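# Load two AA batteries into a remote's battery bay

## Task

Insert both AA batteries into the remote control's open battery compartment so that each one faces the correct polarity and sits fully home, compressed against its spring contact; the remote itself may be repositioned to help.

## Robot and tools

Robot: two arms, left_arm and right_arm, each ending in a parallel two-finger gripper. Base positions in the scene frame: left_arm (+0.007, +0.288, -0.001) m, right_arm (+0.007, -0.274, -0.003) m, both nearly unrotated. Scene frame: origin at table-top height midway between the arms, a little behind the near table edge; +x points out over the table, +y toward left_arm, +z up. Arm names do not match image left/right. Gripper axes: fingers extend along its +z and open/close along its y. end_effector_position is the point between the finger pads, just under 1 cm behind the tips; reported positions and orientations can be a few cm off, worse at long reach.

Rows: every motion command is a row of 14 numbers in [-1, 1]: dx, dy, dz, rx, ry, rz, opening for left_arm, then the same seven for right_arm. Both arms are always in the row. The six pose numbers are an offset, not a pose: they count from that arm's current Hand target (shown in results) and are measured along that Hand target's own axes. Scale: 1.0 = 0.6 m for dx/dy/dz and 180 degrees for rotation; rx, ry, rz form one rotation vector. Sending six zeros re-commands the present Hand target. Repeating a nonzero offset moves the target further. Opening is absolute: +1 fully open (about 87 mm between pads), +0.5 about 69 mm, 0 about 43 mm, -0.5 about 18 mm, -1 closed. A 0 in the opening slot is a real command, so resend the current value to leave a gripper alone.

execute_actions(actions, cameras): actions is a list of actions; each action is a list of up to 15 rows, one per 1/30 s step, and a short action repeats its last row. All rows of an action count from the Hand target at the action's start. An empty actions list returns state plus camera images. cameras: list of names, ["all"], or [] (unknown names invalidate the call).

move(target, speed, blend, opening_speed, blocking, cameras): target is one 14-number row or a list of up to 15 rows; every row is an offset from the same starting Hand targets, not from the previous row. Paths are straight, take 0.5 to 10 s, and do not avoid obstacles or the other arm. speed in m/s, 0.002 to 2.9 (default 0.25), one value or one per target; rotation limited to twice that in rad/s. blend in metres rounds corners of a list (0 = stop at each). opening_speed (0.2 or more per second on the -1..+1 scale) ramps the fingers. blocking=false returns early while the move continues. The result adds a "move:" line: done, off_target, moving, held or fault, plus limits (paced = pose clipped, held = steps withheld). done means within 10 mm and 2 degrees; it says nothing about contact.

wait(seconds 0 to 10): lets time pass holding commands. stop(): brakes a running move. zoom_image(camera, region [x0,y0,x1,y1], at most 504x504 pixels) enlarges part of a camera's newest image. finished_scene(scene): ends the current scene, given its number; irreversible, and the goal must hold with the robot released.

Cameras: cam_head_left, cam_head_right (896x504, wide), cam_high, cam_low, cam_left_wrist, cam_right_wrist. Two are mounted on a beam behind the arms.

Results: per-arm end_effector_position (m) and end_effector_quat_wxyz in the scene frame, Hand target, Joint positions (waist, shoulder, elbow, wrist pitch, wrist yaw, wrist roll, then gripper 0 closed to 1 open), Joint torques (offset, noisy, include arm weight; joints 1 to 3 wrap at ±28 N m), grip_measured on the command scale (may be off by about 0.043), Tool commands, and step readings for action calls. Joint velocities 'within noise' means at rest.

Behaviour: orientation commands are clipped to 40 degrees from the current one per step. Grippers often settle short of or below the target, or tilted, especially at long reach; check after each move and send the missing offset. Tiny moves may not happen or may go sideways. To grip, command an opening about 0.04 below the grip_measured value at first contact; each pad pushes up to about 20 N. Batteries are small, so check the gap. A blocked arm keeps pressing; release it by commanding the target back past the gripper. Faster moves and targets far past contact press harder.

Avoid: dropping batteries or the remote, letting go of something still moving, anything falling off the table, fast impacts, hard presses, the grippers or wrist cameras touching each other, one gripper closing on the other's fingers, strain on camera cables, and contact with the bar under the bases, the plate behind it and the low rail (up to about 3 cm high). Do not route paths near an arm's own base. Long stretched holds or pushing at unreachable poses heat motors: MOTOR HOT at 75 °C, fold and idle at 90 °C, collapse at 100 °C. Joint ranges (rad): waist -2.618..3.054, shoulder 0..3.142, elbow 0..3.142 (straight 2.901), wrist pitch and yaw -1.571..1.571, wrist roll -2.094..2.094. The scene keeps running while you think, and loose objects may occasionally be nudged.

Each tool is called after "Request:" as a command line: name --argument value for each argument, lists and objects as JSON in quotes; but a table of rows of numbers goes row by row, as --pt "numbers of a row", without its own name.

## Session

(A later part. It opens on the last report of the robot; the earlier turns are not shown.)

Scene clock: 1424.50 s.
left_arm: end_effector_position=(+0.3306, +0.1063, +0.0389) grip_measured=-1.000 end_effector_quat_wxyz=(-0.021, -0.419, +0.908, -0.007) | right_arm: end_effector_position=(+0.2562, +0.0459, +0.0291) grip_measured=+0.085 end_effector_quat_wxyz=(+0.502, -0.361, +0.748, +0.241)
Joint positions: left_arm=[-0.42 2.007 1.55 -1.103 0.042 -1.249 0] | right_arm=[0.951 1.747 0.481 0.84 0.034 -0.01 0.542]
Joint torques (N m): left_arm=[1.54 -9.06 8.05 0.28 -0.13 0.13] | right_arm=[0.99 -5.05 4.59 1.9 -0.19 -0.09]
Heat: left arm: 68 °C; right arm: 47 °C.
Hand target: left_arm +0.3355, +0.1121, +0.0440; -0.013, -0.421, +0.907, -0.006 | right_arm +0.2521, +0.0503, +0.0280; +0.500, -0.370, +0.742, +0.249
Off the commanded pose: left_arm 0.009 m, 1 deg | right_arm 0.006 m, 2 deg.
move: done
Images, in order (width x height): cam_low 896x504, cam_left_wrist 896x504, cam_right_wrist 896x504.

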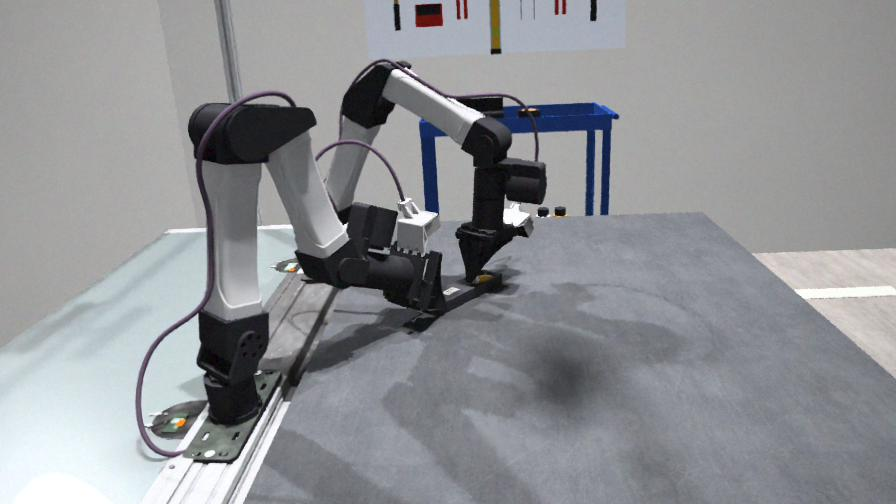

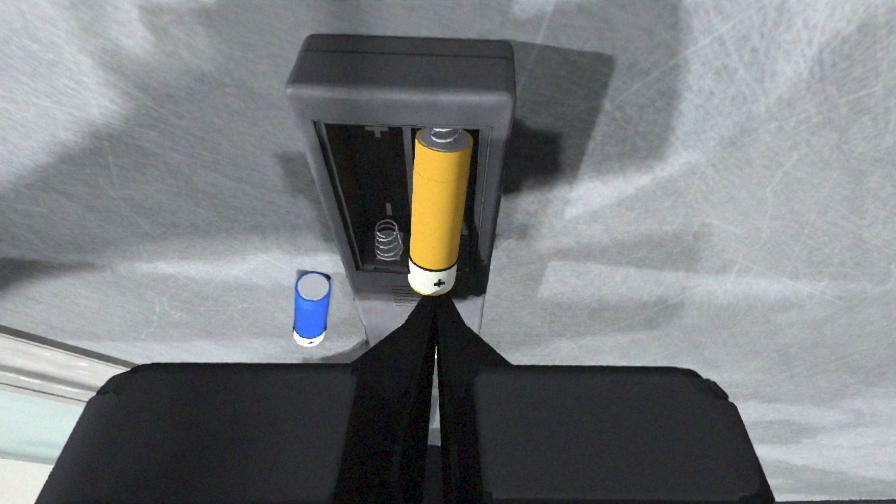

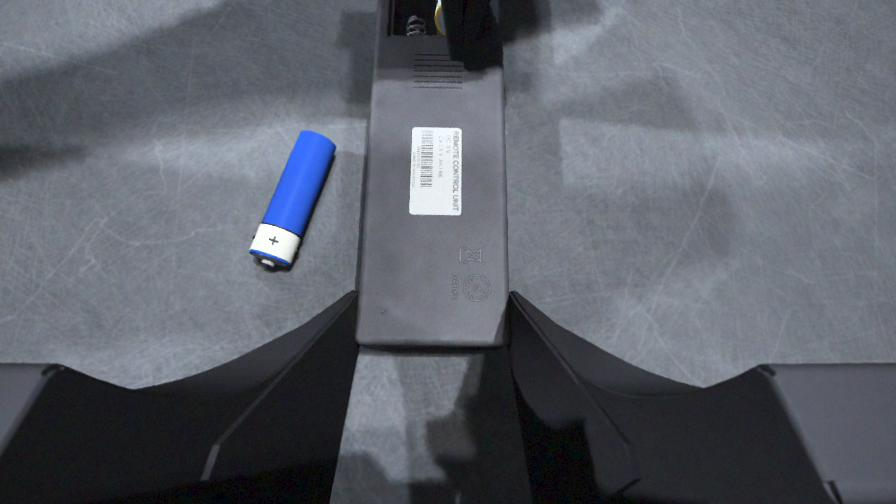

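Request:
move --target '[-0.02,-0.004,0.002,0,0.0,0,-1.0, 0,0,0,0,0,0,0.0]' --speed 0.05 --cameras '["cam_left_wrist", "cam_right_wrist", "cam_low"]'

Request:
zoom_image --camera "cam_left_wrist" --region '[320, 80, 560, 350]'

Request:
zoom_image --camera "cam_low" --region '[400, 200, 560, 330]'

Scene clock: 1430.90 s.
left_arm: end_effector_position=(+0.3324, +0.1115, +0.0428) grip_measured=-1.000 end_effector_quat_wxyz=(-0.030, -0.417, +0.909, -0.011) | right_arm: end_effector_position=(+0.2562, +0.0461, +0.0295) grip_measured=+0.085 end_effector_quat_wxyz=(+0.503, -0.361, +0.747, +0.242)
Joint positions: left_arm=[-0.397 2.012 1.569 -1.126 0.061 -1.221 0] | right_arm=[0.951 1.747 0.481 0.841 0.034 -0.01 0.542]
Joint torques (N m): left_arm=[2 -7.62 9.22 0.46 -0.31 0.11] | right_arm=[0.99 -5.08 4.63 1.9 -0.18 -0.08]
Heat: left arm: 69 °C; right arm: 48 °C.
Hand target: left_arm +0.3450, +0.1196, +0.0425; -0.013, -0.421, +0.907, -0.006 | right_arm +0.2521, +0.0503, +0.0280; +0.500, -0.370, +0.742, +0.249
Off the commanded pose: left_arm 0.015 m, 2 deg | right_arm 0.006 m, 2 deg.
move: off_target (left_arm)
Images, in order (width x height): cam_low 896x504, cam_left_wrist 896x504, cam_right_wrist 896x504.

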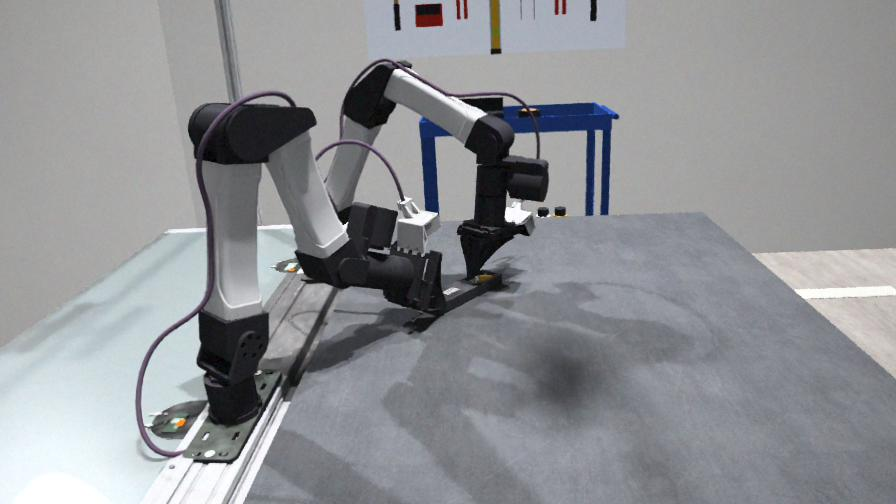

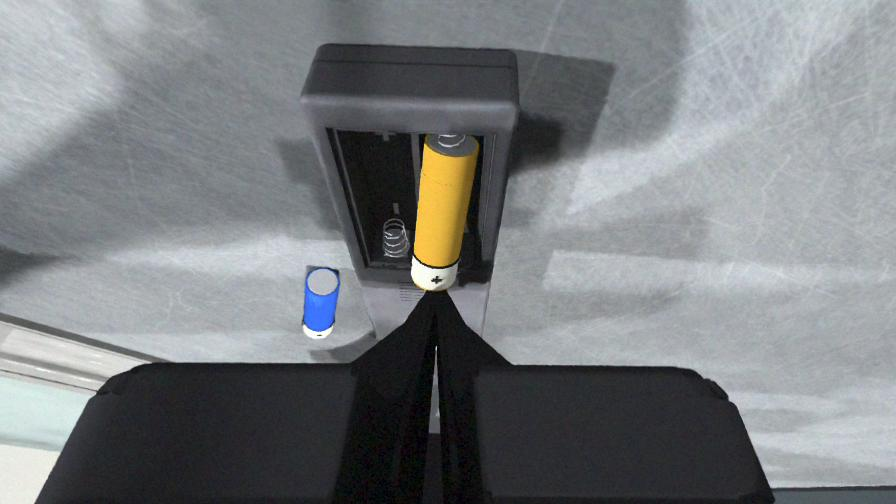

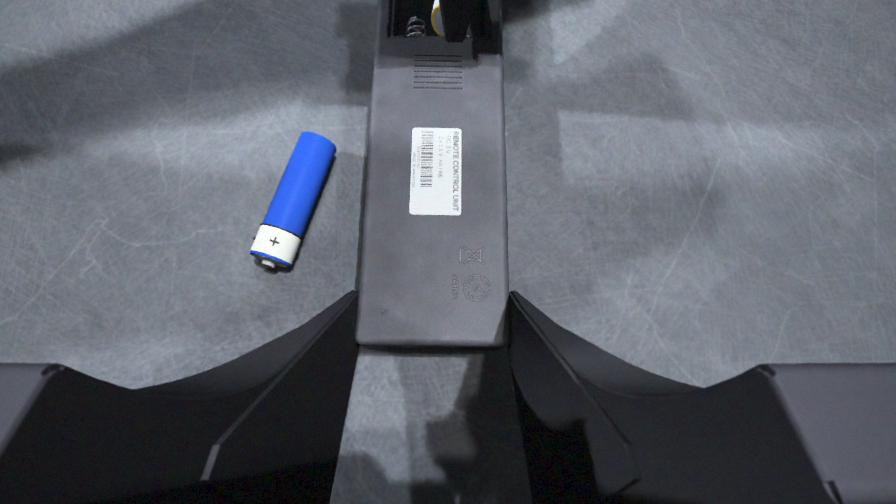

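Scaled by 1.867 from the camera's 896x504 image, which has a finer 1280x720 frame.

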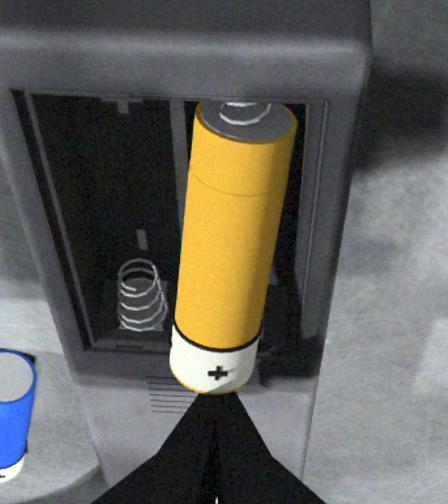

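Scaled by 3.150 from the camera's 896x504 image, which has a finer 1280x720 frame.

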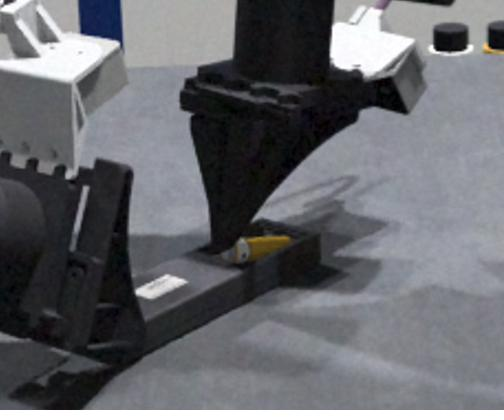

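Request:
move --pt "0 0 -0.1333 0 0 0 -1.0 0 0 0 0 0 0 0.0" --pt "-0.1332 0.3855 -0.2625 0.117 -0.268 0.2605 0.0 0 0 0 0 0 0 0.0" --speed '[0.1, 0.25]' --blend '[0.03, 0]' --cameras '["cam_left_wrist", "cam_right_wrist", "cam_low", "cam_high"]'

Request:
zoom_image --camera "cam_low" --region '[400, 200, 560, 330]'

Request:
zoom_image --camera "cam_right_wrist" --region '[360, 0, 560, 110]'

Request:
zoom_image --camera "cam_high" --region '[410, 200, 540, 300]'

Scene clock: 1447.87 s.
left_arm: end_effector_position=(+0.2225, +0.3339, +0.2008) grip_measured=+0.000 end_effector_quat_wxyz=(+0.424, -0.004, +0.906, +0.004) | right_arm: end_effector_position=(+0.2562, +0.0462, +0.0295) grip_measured=+0.085 end_effector_quat_wxyz=(+0.503, -0.361, +0.747, +0.242)
Joint positions: left_arm=[0.42 0.743 0.934 -0.912 0.35 0.282 0.5] | right_arm=[0.951 1.747 0.481 0.841 0.033 -0.01 0.542]
Joint torques (N m): left_arm=[0.83 0.24 6.24 1.91 0.32 0.13] | right_arm=[1.02 -5.03 4.6 1.89 -0.17 -0.08]
Heat: left arm: 67 °C; right arm: 48 °C.
Hand target: left_arm +0.2229, +0.3336, +0.1975; +0.422, -0.001, +0.906, +0.000 | right_arm +0.2521, +0.0503, +0.0280; +0.500, -0.370, +0.742, +0.249
Off the commanded pose: left_arm 0.003 m, 1 deg | right_arm 0.006 m, 1 deg.
move: done
Images, in order (width x height): cam_high 896x504, cam_low 896x504, cam_left_wrist 896x504, cam_right_wrist 896x504.

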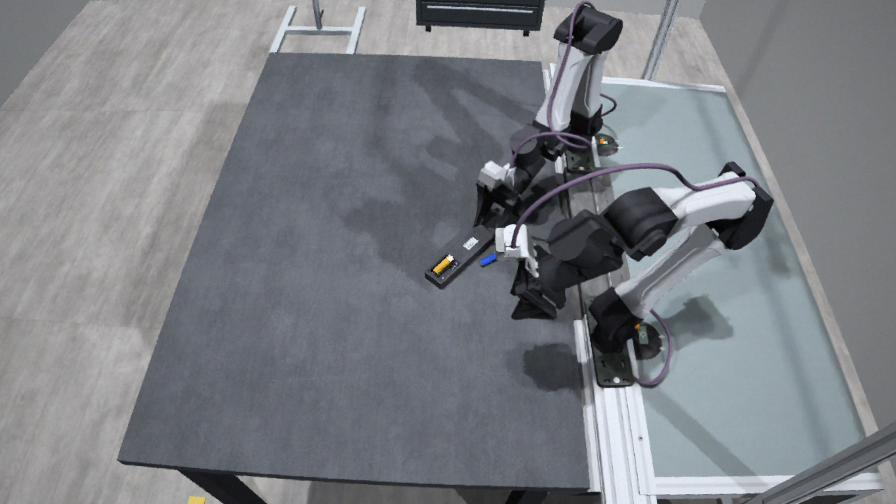

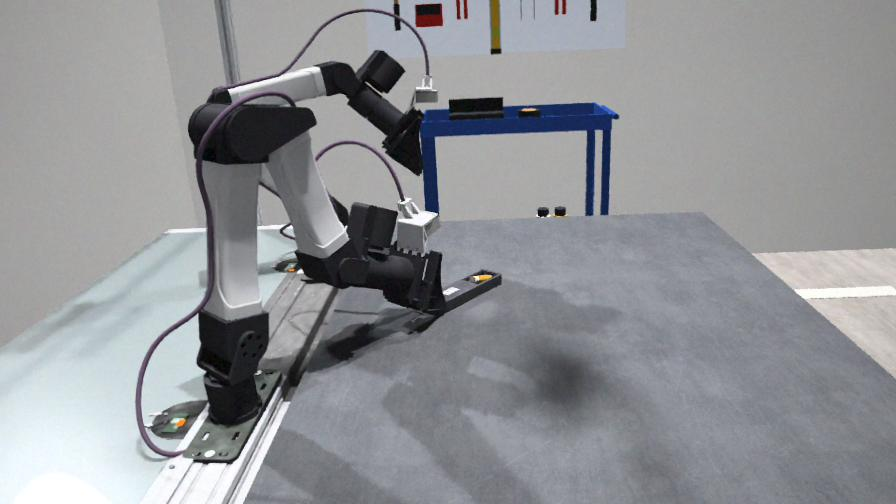

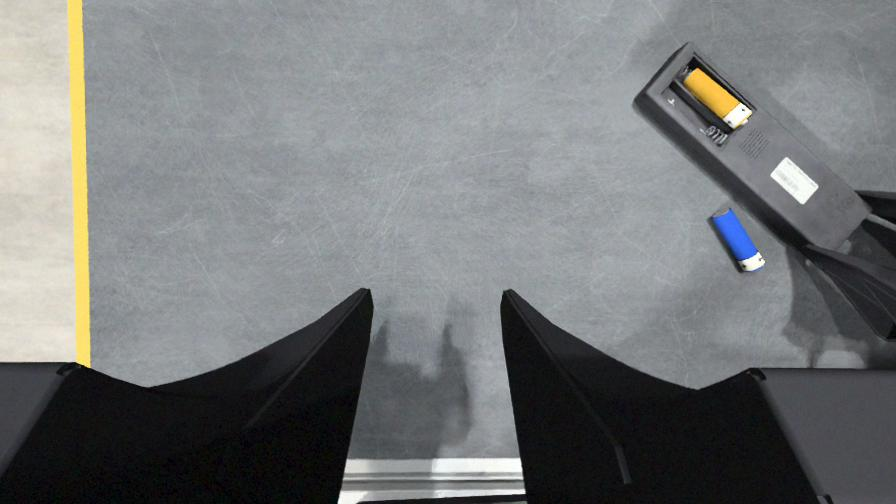

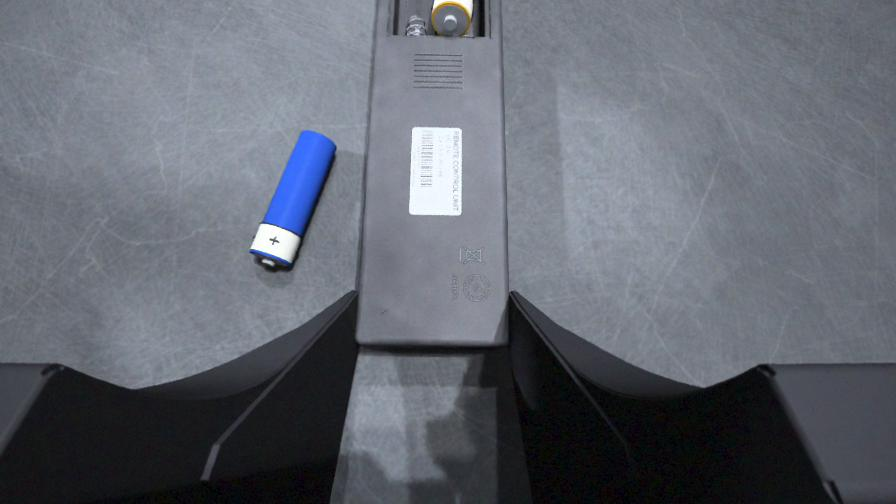

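Scaled by 3.150 from the camera's 896x504 image, which has a finer 1280x720 frame.

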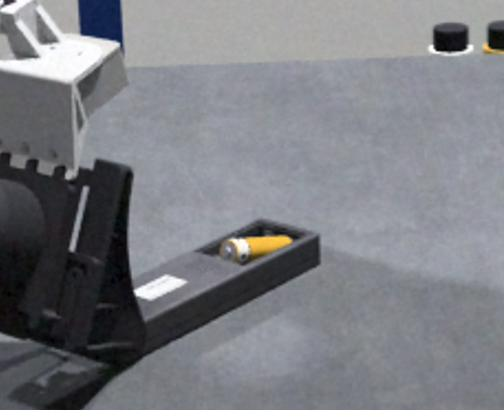

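Scaled by 2.520 from the camera's 896x504 image, which has a finer 1280x720 frame.

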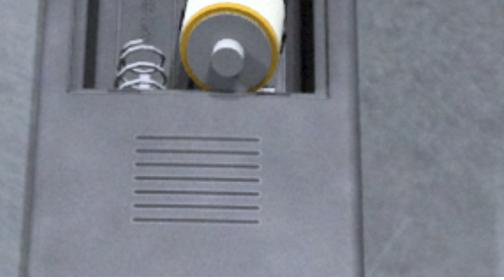

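Scaled by 3.877 from the camera's 896x504 image, which has a finer 1280x720 frame.

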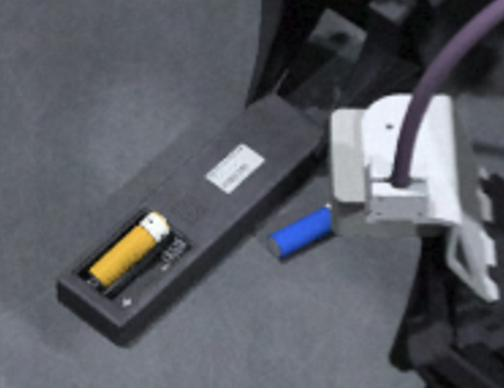

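Request:
zoom_image --camera "cam_left_wrist" --region '[620, 30, 790, 190]'

Scaled by 2.965 from the camera's 896x504 image, which has a finer 1280x720 frame.

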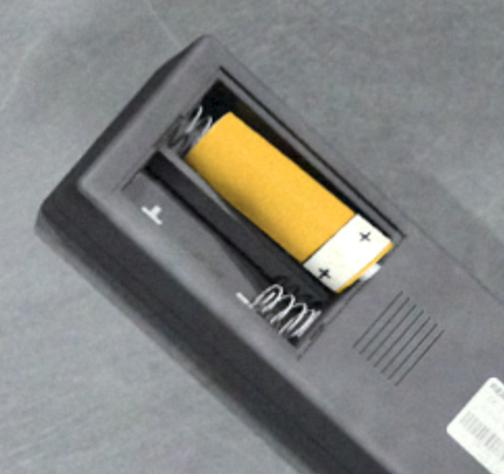

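Request:
wait --seconds 0.1 --cameras '["cam_left_wrist", "cam_right_wrist"]'

Scene clock: 1538.23 s.
left_arm: end_effector_position=(+0.2225, +0.3339, +0.2008) grip_measured=+0.000 end_effector_quat_wxyz=(+0.424, -0.004, +0.906, +0.004) | right_arm: end_effector_position=(+0.2562, +0.0462, +0.0295) grip_measured=+0.085 end_effector_quat_wxyz=(+0.503, -0.361, +0.747, +0.242)
Joint positions: left_arm=[0.42 0.743 0.934 -0.912 0.35 0.282 0.5] | right_arm=[0.951 1.747 0.481 0.841 0.033 -0.01 0.542]
Joint torques (N m): left_arm=[0.83 0.29 6.27 1.91 0.32 0.12] | right_arm=[1.01 -5.04 4.62 1.89 -0.17 -0.08]
Heat: left arm: 54 °C; right arm: 49 °C.
Hand target: left_arm +0.2229, +0.3336, +0.1975; +0.422, -0.001, +0.906, +0.000 | right_arm +0.2521, +0.0503, +0.0280; +0.500, -0.370, +0.742, +0.249
Tool commands: left_gripper/opening=+0.0 right_gripper/opening=+0.0
Off the commanded pose: left_arm 0.003 m, 1 deg | right_arm 0.006 m, 1 deg.
wait: 0.10 s; at rest from the start
Images, in order (width x height): cam_left_wrist 896x504, cam_right_wrist 896x504.

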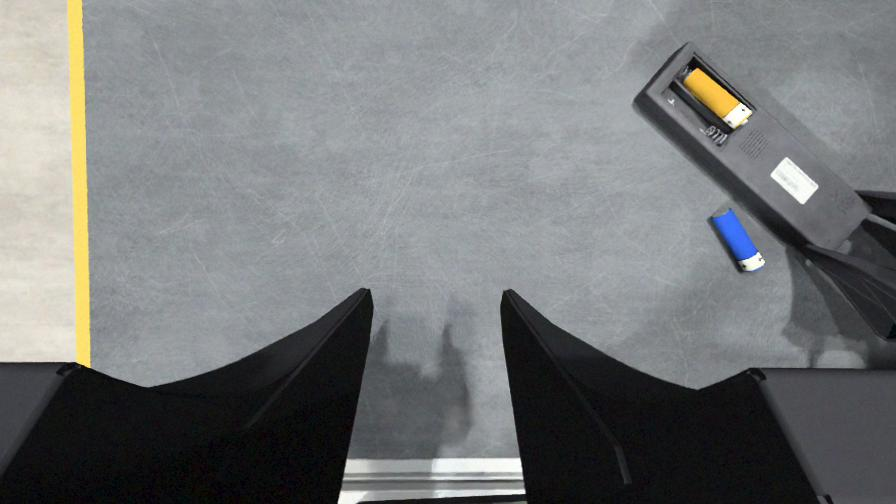

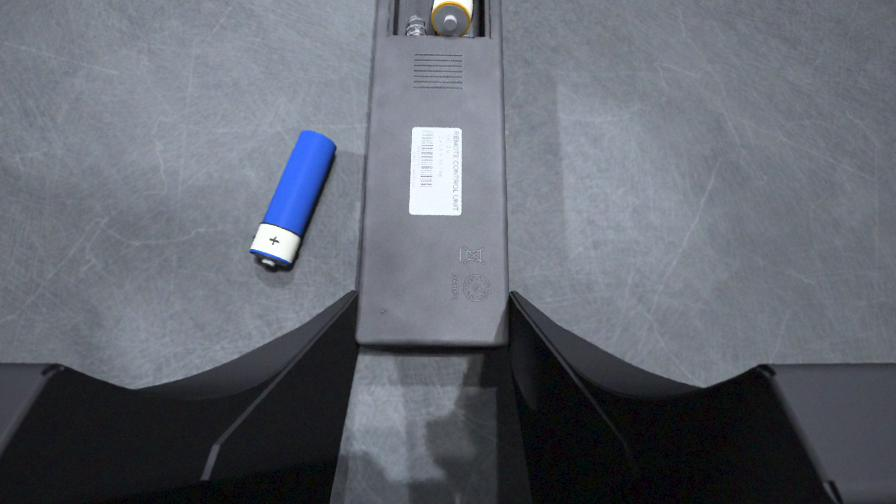

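Request:
move --pt "-0.0335 -0.3468 0.2408 -0.1203 0.2592 -0.2577 -1.0 0 0 0 0 0 0 0.0" --pt "0.0407 -0.3468 0.303 -0.1203 0.2592 -0.2577 -1.0 0 0 0 0 0 0 0.0" --speed '[0.25, 0.1]' --blend '[0.02, 0]' --cameras '["cam_left_wrist"]'

Request:
zoom_image --camera "cam_left_wrist" --region '[320, 80, 560, 350]'

Scene clock: 1551.10 s.
left_arm: end_effector_position=(+0.3477, +0.1300, +0.0659) grip_measured=-1.000 end_effector_quat_wxyz=(+0.007, -0.418, +0.908, +0.005) | right_arm: end_effector_position=(+0.2562, +0.0462, +0.0295) grip_measured=+0.085 end_effector_quat_wxyz=(+0.503, -0.361, +0.747, +0.242)
Joint positions: left_arm=[-0.372 1.996 1.653 -1.198 -0.014 -1.199 0] | right_arm=[0.951 1.747 0.481 0.841 0.033 -0.01 0.542]
Joint torques (N m): left_arm=[-0.18 -8.36 5.53 0.62 0.14 -0.04] | right_arm=[1.01 -5.03 4.63 1.89 -0.17 -0.09]
Heat: left arm: 54 °C; right arm: 49 °C.
Hand target: left_arm +0.3464, +0.1254, +0.0620; +0.000, -0.420, +0.907, +0.000 | right_arm +0.2521, +0.0503, +0.0280; +0.500, -0.370, +0.742, +0.249
Off the commanded pose: left_arm 0.006 m, 1 deg | right_arm 0.006 m, 1 deg.
move: done
Images, in order (width x height): cam_left_wrist 896x504.

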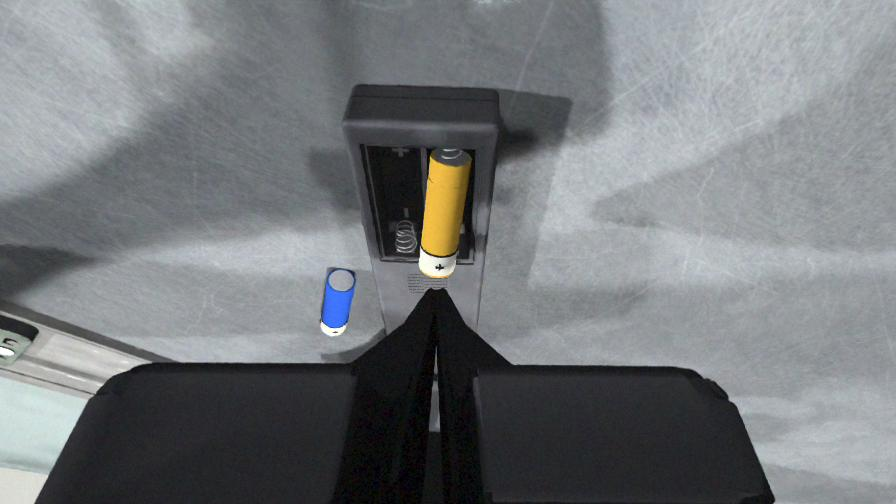

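Scaled by 1.867 from the camera's 896x504 image, which has a finer 1280x720 frame.

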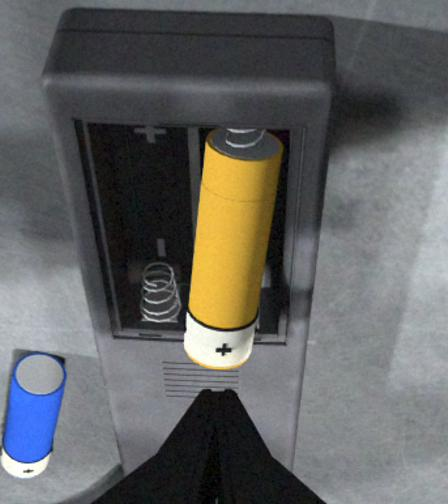

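Request:
move --pt "0.0233 0.0 0.0 0 0 0 -1.0 0 0 0 0 0 0 0.0" --pt "0.0233 0.0 0.025 0 0 0 -1.0 0 0 0 0 0 0 0.0" --speed '[0.1, 0.06]' --cameras '["cam_left_wrist", "cam_low"]'

Request:
zoom_image --camera "cam_left_wrist" --region '[320, 80, 560, 350]'

Request:
zoom_image --camera "cam_low" --region '[400, 200, 560, 330]'

Scene clock: 1562.27 s.
left_arm: end_effector_position=(+0.3384, +0.1182, +0.0485) grip_measured=-1.000 end_effector_quat_wxyz=(+0.004, -0.417, +0.909, +0.007) | right_arm: end_effector_position=(+0.2562, +0.0462, +0.0295) grip_measured=+0.085 end_effector_quat_wxyz=(+0.503, -0.361, +0.747, +0.242)
Joint positions: left_arm=[-0.409 1.996 1.583 -1.134 -0.013 -1.233 0] | right_arm=[0.951 1.747 0.481 0.841 0.033 -0.01 0.542]
Joint torques (N m): left_arm=[0.1 -8.91 5.19 0.61 0.12 -0.04] | right_arm=[1.01 -5.05 4.6 1.89 -0.18 -0.1]
Heat: left arm: 57 °C; right arm: 49 °C.
Hand target: left_arm +0.3374, +0.1147, +0.0470; +0.000, -0.420, +0.907, +0.000 | right_arm +0.2521, +0.0503, +0.0280; +0.500, -0.370, +0.742, +0.249
Off the commanded pose: left_arm 0.004 m, 1 deg | right_arm 0.006 m, 1 deg.
move: done
Images, in order (width x height): cam_low 896x504, cam_left_wrist 896x504.

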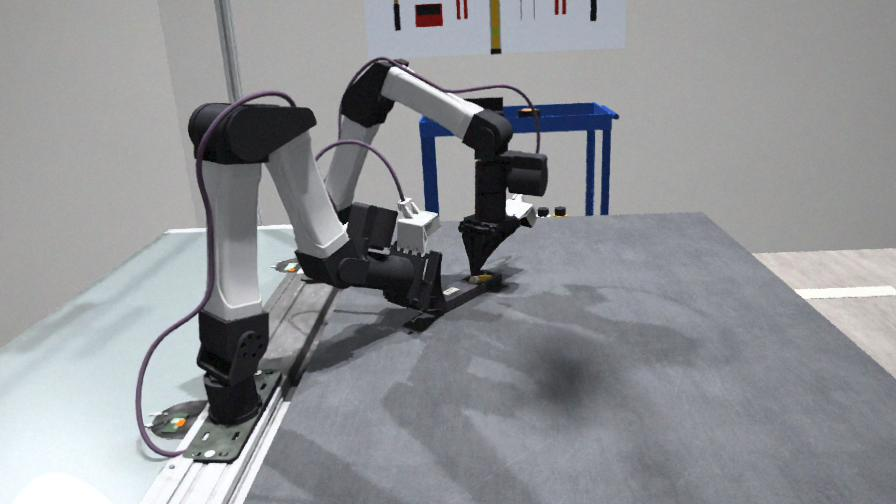

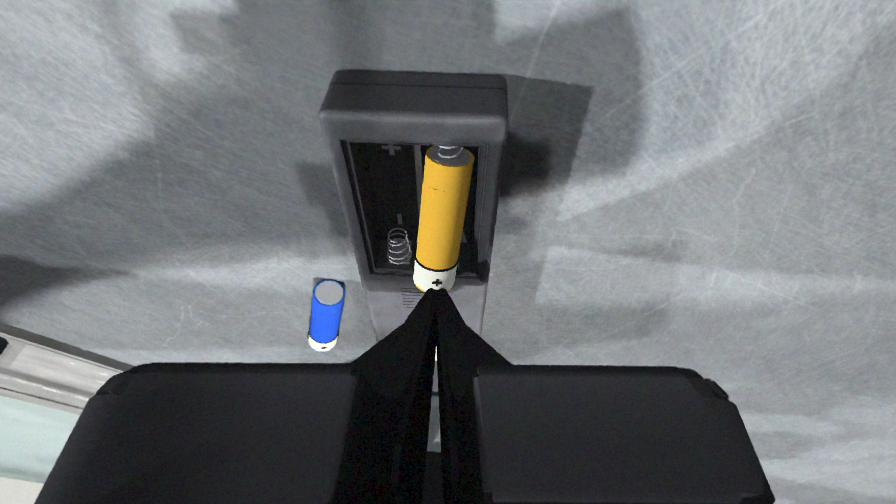

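Scaled by 1.867 from the camera's 896x504 image, which has a finer 1280x720 frame.

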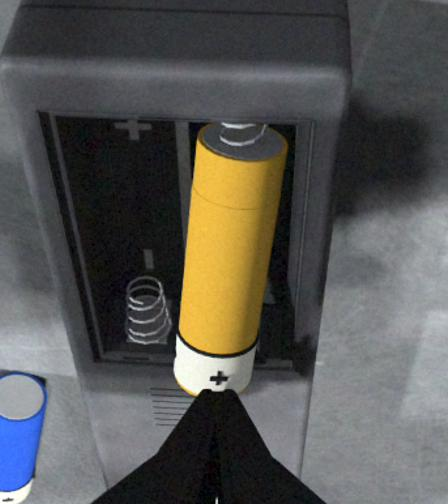

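Scaled by 3.150 from the camera's 896x504 image, which has a finer 1280x720 frame.

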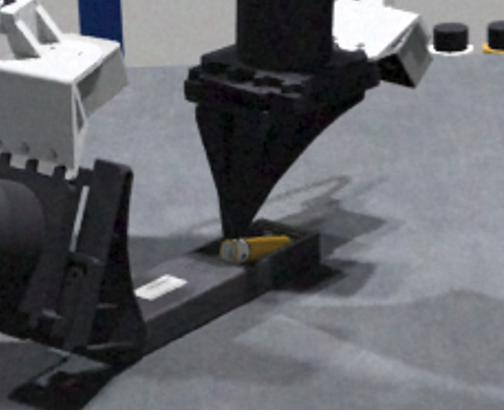

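Request:
move --pt "-0.003 0.0 0.03 0 0 0 -1.0 0 0 0 0 0 0 0.0" --speed '[0.05]' --cameras '["cam_left_wrist", "cam_low", "cam_right_wrist"]'

Request:
zoom_image --camera "cam_left_wrist" --region '[320, 80, 560, 350]'

Request:
zoom_image --camera "cam_low" --region '[400, 200, 560, 330]'

Request:
zoom_image --camera "cam_right_wrist" --region '[360, 0, 560, 110]'

Scene clock: 1567.90 s.
left_arm: end_effector_position=(+0.3355, +0.1184, +0.0442) grip_measured=-1.000 end_effector_quat_wxyz=(-0.003, -0.419, +0.908, +0.004) | right_arm: end_effector_position=(+0.2559, +0.0459, +0.0287) grip_measured=+0.085 end_effector_quat_wxyz=(+0.501, -0.362, +0.748, +0.241)
Joint positions: left_arm=[-0.405 1.994 1.56 -1.119 0.001 -1.233 0] | right_arm=[0.951 1.747 0.481 0.838 0.033 -0.01 0.542]
Joint torques (N m): left_arm=[0.14 -7.41 2.86 1.12 -0.02 -0.01] | right_arm=[0.99 -5.04 4.66 1.92 -0.17 -0.09]
Heat: left arm: 58 °C; right arm: 49 °C.
Hand target: left_arm +0.3386, +0.1162, +0.0291; +0.000, -0.420, +0.907, +0.000 | right_arm +0.2521, +0.0504, +0.0281; +0.500, -0.370, +0.742, +0.249
Off the commanded pose: left_arm 0.016 m, 1 deg | right_arm 0.006 m, 1 deg.
move: off_target (left_arm)
Images, in order (width x height): cam_low 896x504, cam_left_wrist 896x504, cam_right_wrist 896x504.

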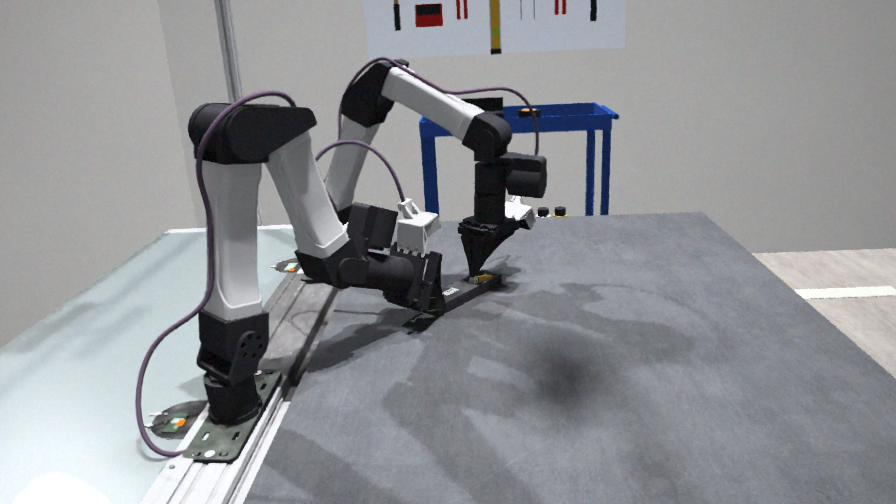

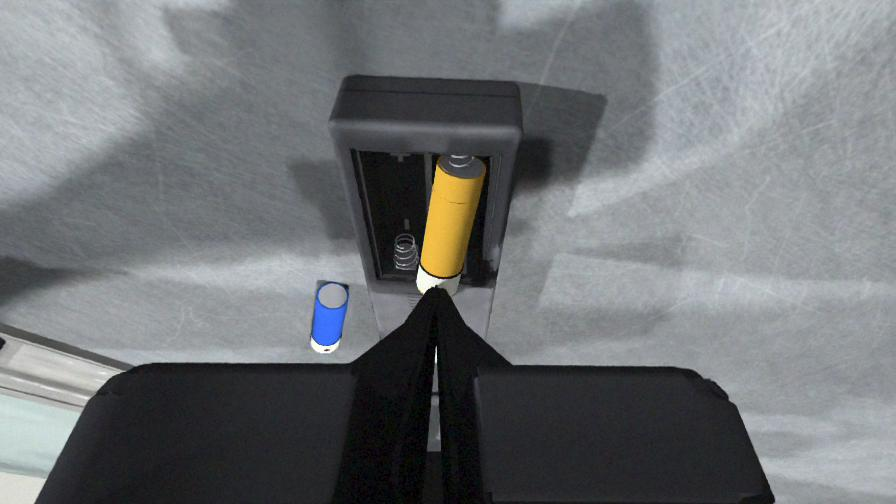

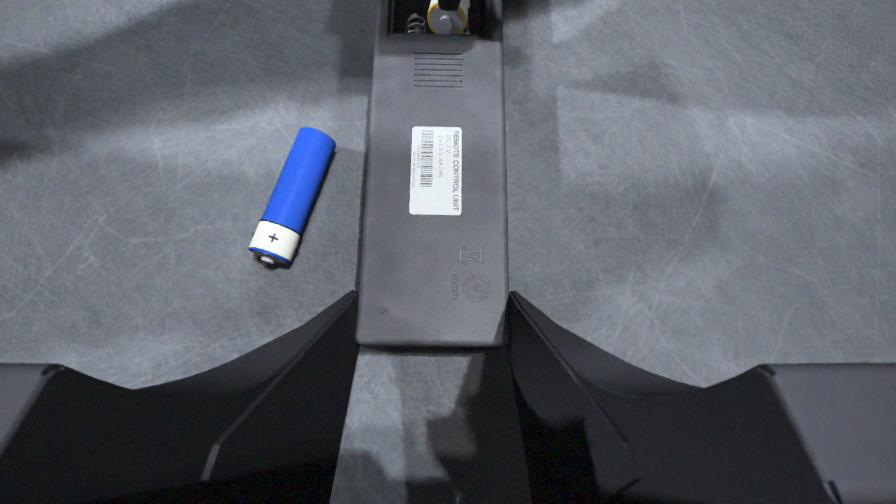

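Scaled by 1.867 from the camera's 896x504 image, which has a finer 1280x720 frame.

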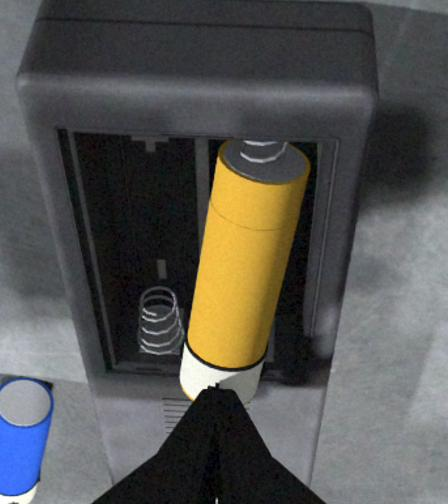

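Scaled by 3.150 from the camera's 896x504 image, which has a finer 1280x720 frame.

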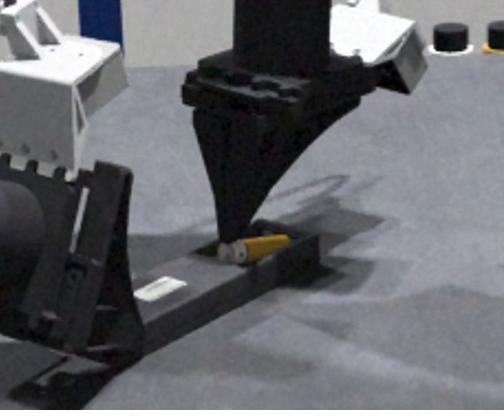

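Scaled by 2.520 from the camera's 896x504 image, which has a finer 1280x720 frame.

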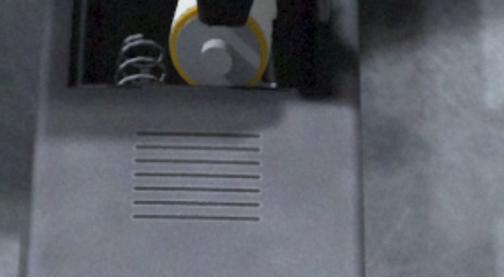

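Request:
move --pt "0 0.0 -0.05 0 0 0 -1.0 0 0 0 0 0 0 0.0" --pt "-0.003 -0.0125 -0.05 0 0 0 -0.15 0 0 0 0 0 0 0.0" --speed '[0.08, 0.08]' --cameras '["cam_left_wrist"]'

Request:
zoom_image --camera "cam_left_wrist" --region '[320, 80, 560, 350]'

Scene clock: 1587.80 s.
left_arm: end_effector_position=(+0.3450, +0.1145, +0.0569) grip_measured=-0.150 end_effector_quat_wxyz=(+0.005, -0.419, +0.908, -0.004) | right_arm: end_effector_position=(+0.2559, +0.0459, +0.0287) grip_measured=+0.085 end_effector_quat_wxyz=(+0.501, -0.362, +0.748, +0.241)
Joint positions: left_arm=[-0.405 2.003 1.626 -1.154 0.001 -1.233 0.425] | right_arm=[0.951 1.747 0.481 0.838 0.033 -0.01 0.542]
Joint torques (N m): left_arm=[-0.01 -7.82 9.18 0.21 0 -0.02] | right_arm=[0.96 -5.05 4.6 1.93 -0.16 -0.08]
Heat: left arm: 58 °C; right arm: 47 °C.
Hand target: left_arm +0.3453, +0.1126, +0.0590; +0.000, -0.420, +0.907, +0.000 | right_arm +0.2521, +0.0504, +0.0281; +0.500, -0.370, +0.742, +0.249
Off the commanded pose: left_arm 0.003 m, 1 deg | right_arm 0.006 m, 2 deg.
move: done
Images, in order (width x height): cam_left_wrist 896x504.

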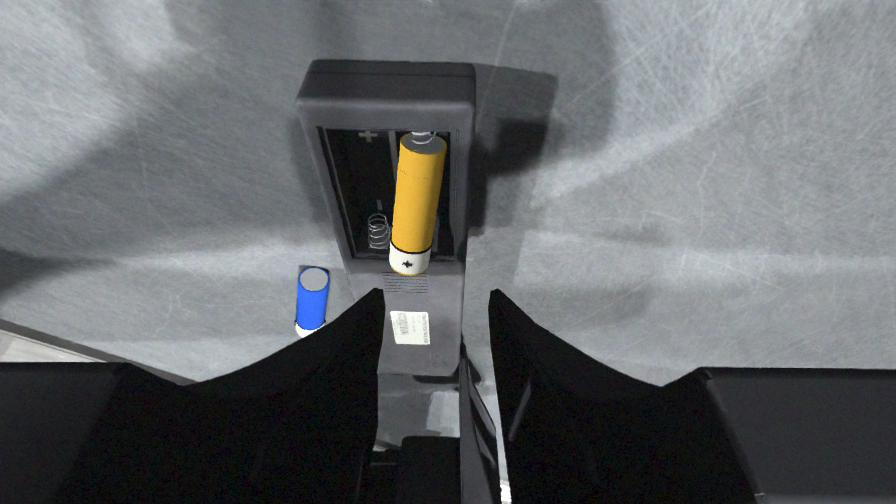

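Scaled by 1.867 from the camera's 896x504 image, which has a finer 1280x720 frame.

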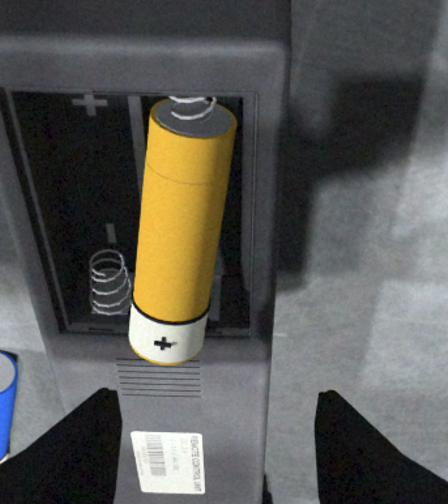

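Request:
move --pt "0.0 0.0117 0.0 0 0 0 -0.15 0 0 0 0 0 0 0.0" --speed '[0.1]' --cameras '["cam_left_wrist"]'

Request:
zoom_image --camera "cam_left_wrist" --region '[320, 80, 560, 350]'

Scene clock: 1599.23 s.
left_arm: end_effector_position=(+0.3450, +0.1145, +0.0569) grip_measured=-0.150 end_effector_quat_wxyz=(+0.005, -0.419, +0.908, -0.004) | right_arm: end_effector_position=(+0.2559, +0.0459, +0.0287) grip_measured=+0.085 end_effector_quat_wxyz=(+0.501, -0.362, +0.748, +0.241)
Joint positions: left_arm=[-0.405 2.003 1.626 -1.154 0.001 -1.233 0.425] | right_arm=[0.951 1.747 0.481 0.838 0.033 -0.01 0.542]
Joint torques (N m): left_arm=[0.47 -9.8 5.46 0.33 -0.01 0.04] | right_arm=[1.01 -5.07 4.62 1.93 -0.18 -0.08]
Heat: left arm: 59 °C; right arm: 47 °C.
Hand target: left_arm +0.3400, +0.1172, +0.0590; +0.000, -0.420, +0.907, +0.000 | right_arm +0.2521, +0.0504, +0.0281; +0.500, -0.370, +0.742, +0.249
Off the commanded pose: left_arm 0.006 m, 1 deg | right_arm 0.006 m, 2 deg.
move: done
Images, in order (width x height): cam_left_wrist 896x504.

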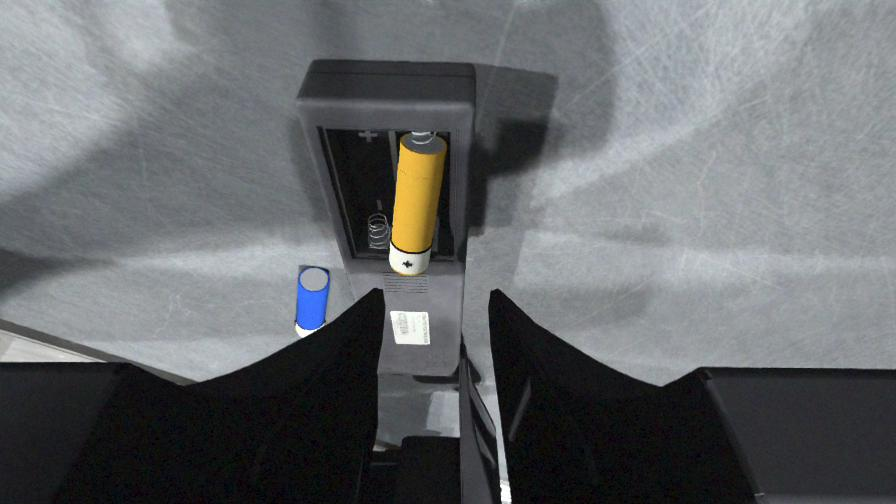

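Scaled by 1.867 from the camera's 896x504 image, which has a finer 1280x720 frame.

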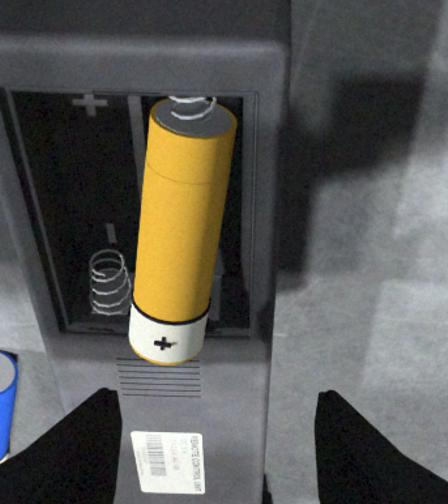

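Request:
move --pt "0.0 0.025 -0.01 0 0 0 -0.15 0 0 0 0 0 0 0.0" --pt "0.0 -0.0062 0.0 0 0 0 -0.15 0 0 0 0 0 0 0.0" --speed '[0.1, 0.06]' --cameras '["cam_left_wrist"]'

Request:
zoom_image --camera "cam_left_wrist" --region '[320, 80, 560, 350]'

Scene clock: 1605.90 s.
left_arm: end_effector_position=(+0.3405, +0.1178, +0.0553) grip_measured=-0.150 end_effector_quat_wxyz=(+0.001, -0.418, +0.908, +0.000) | right_arm: end_effector_position=(+0.2559, +0.0459, +0.0287) grip_measured=+0.085 end_effector_quat_wxyz=(+0.501, -0.362, +0.748, +0.241)
Joint positions: left_arm=[-0.401 1.995 1.606 -1.154 0.001 -1.229 0.425] | right_arm=[0.951 1.747 0.481 0.838 0.033 -0.01 0.542]
Joint torques (N m): left_arm=[0.09 -8.01 9.39 0.28 -0.02 -0.04] | right_arm=[0.99 -5.05 4.59 1.92 -0.17 -0.08]
Heat: left arm: 60 °C; right arm: 47 °C.
Hand target: left_arm +0.3430, +0.1148, +0.0591; +0.000, -0.420, +0.907, +0.000 | right_arm +0.2521, +0.0504, +0.0281; +0.500, -0.370, +0.742, +0.249
Off the commanded pose: left_arm 0.005 m, 0 deg | right_arm 0.006 m, 2 deg.
move: done
Images, in order (width x height): cam_left_wrist 896x504.

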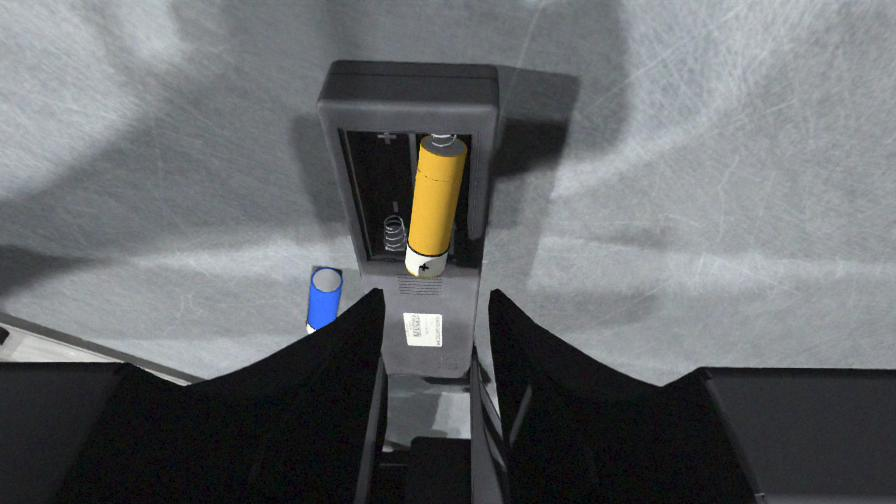

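Scaled by 1.867 from the camera's 896x504 image, which has a finer 1280x720 frame.

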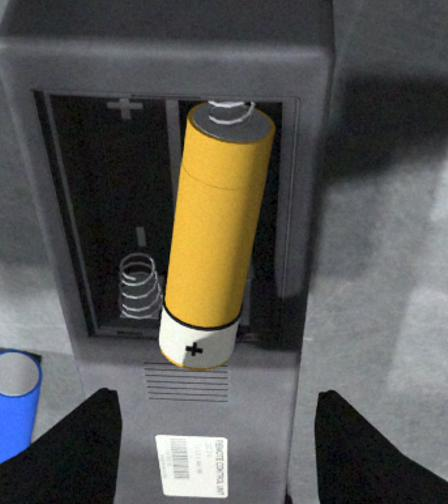

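Request:
move --pt "0.0 -0.0047 0.0 0 0 0 -0.15 0 0 0 0 0 0 0.0" --speed '[0.06]' --cameras '["cam_left_wrist"]'

Request:
zoom_image --camera "cam_left_wrist" --region '[320, 80, 560, 350]'

Scene clock: 1614.27 s.
left_arm: end_effector_position=(+0.3440, +0.1164, +0.0556) grip_measured=-0.150 end_effector_quat_wxyz=(+0.003, -0.419, +0.908, -0.001) | right_arm: end_effector_position=(+0.2559, +0.0459, +0.0287) grip_measured=+0.085 end_effector_quat_wxyz=(+0.501, -0.362, +0.748, +0.241)
Joint positions: left_arm=[-0.401 2.004 1.621 -1.155 0.001 -1.23 0.425] | right_arm=[0.951 1.747 0.481 0.838 0.033 -0.01 0.542]
Joint torques (N m): left_arm=[-0.35 -7.99 9.32 0.23 -0.01 -0.03] | right_arm=[0.99 -5.03 4.62 1.92 -0.17 -0.09]
Heat: left arm: 60 °C; right arm: 47 °C.
Hand target: left_arm +0.3451, +0.1130, +0.0591; +0.000, -0.420, +0.907, +0.000 | right_arm +0.2521, +0.0504, +0.0281; +0.500, -0.370, +0.742, +0.249
Off the commanded pose: left_arm 0.005 m, 0 deg | right_arm 0.006 m, 2 deg.
move: done
Images, in order (width x height): cam_left_wrist 896x504.

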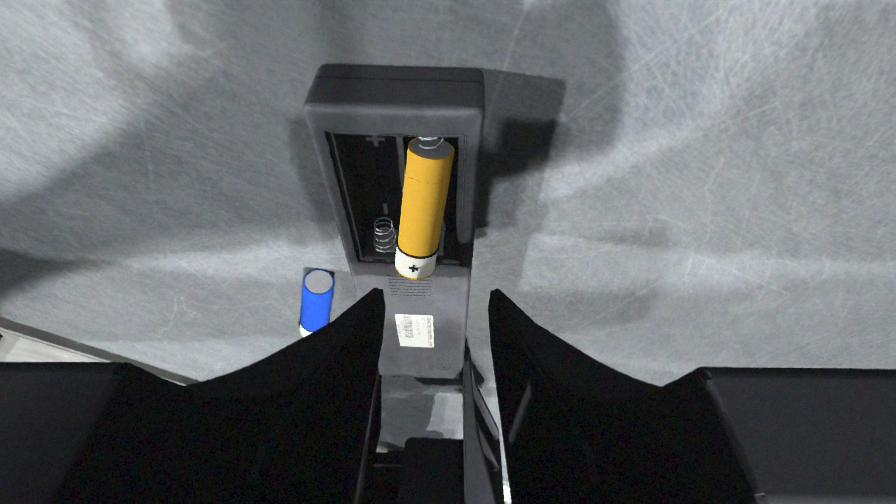

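Scaled by 1.867 from the camera's 896x504 image, which has a finer 1280x720 frame.

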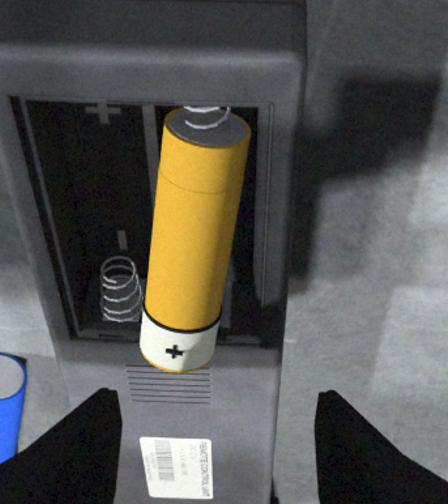

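Request:
move --pt "0.0 0.0 0.0443 0 0 0 -0.15 0 0 0 0 0 0 0.0" --pt "0.0 0.0 0.0443 0 0 0 -0.66 0 0 0 0 0 0 0.0" --speed '[0.06]' --opening_speed 0.5 --cameras '["cam_left_wrist", "cam_right_wrist"]'

Request:
zoom_image --camera "cam_left_wrist" --region '[320, 80, 560, 350]'

Request:
zoom_image --camera "cam_right_wrist" --region '[360, 0, 560, 110]'

speed must be one number or one for each of the 2 targets, got a list of 1; nothing of the call was run

Scaled by 1.867 from the camera's 896x504 image, which has a finer 1280x720 frame.

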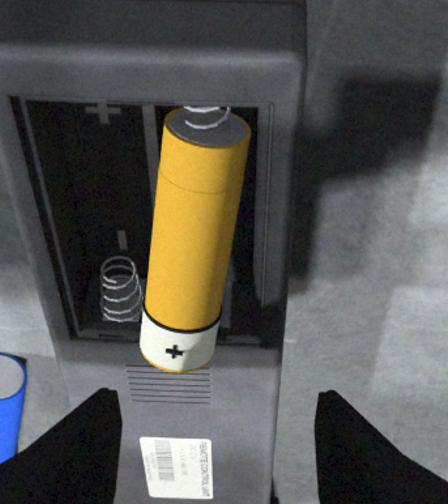

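This scene's latest camera images include none from cam_right_wrist. They are from: cam_left_wrist. cam_right_wrist's image comes with the result of a call that names it in "cameras".


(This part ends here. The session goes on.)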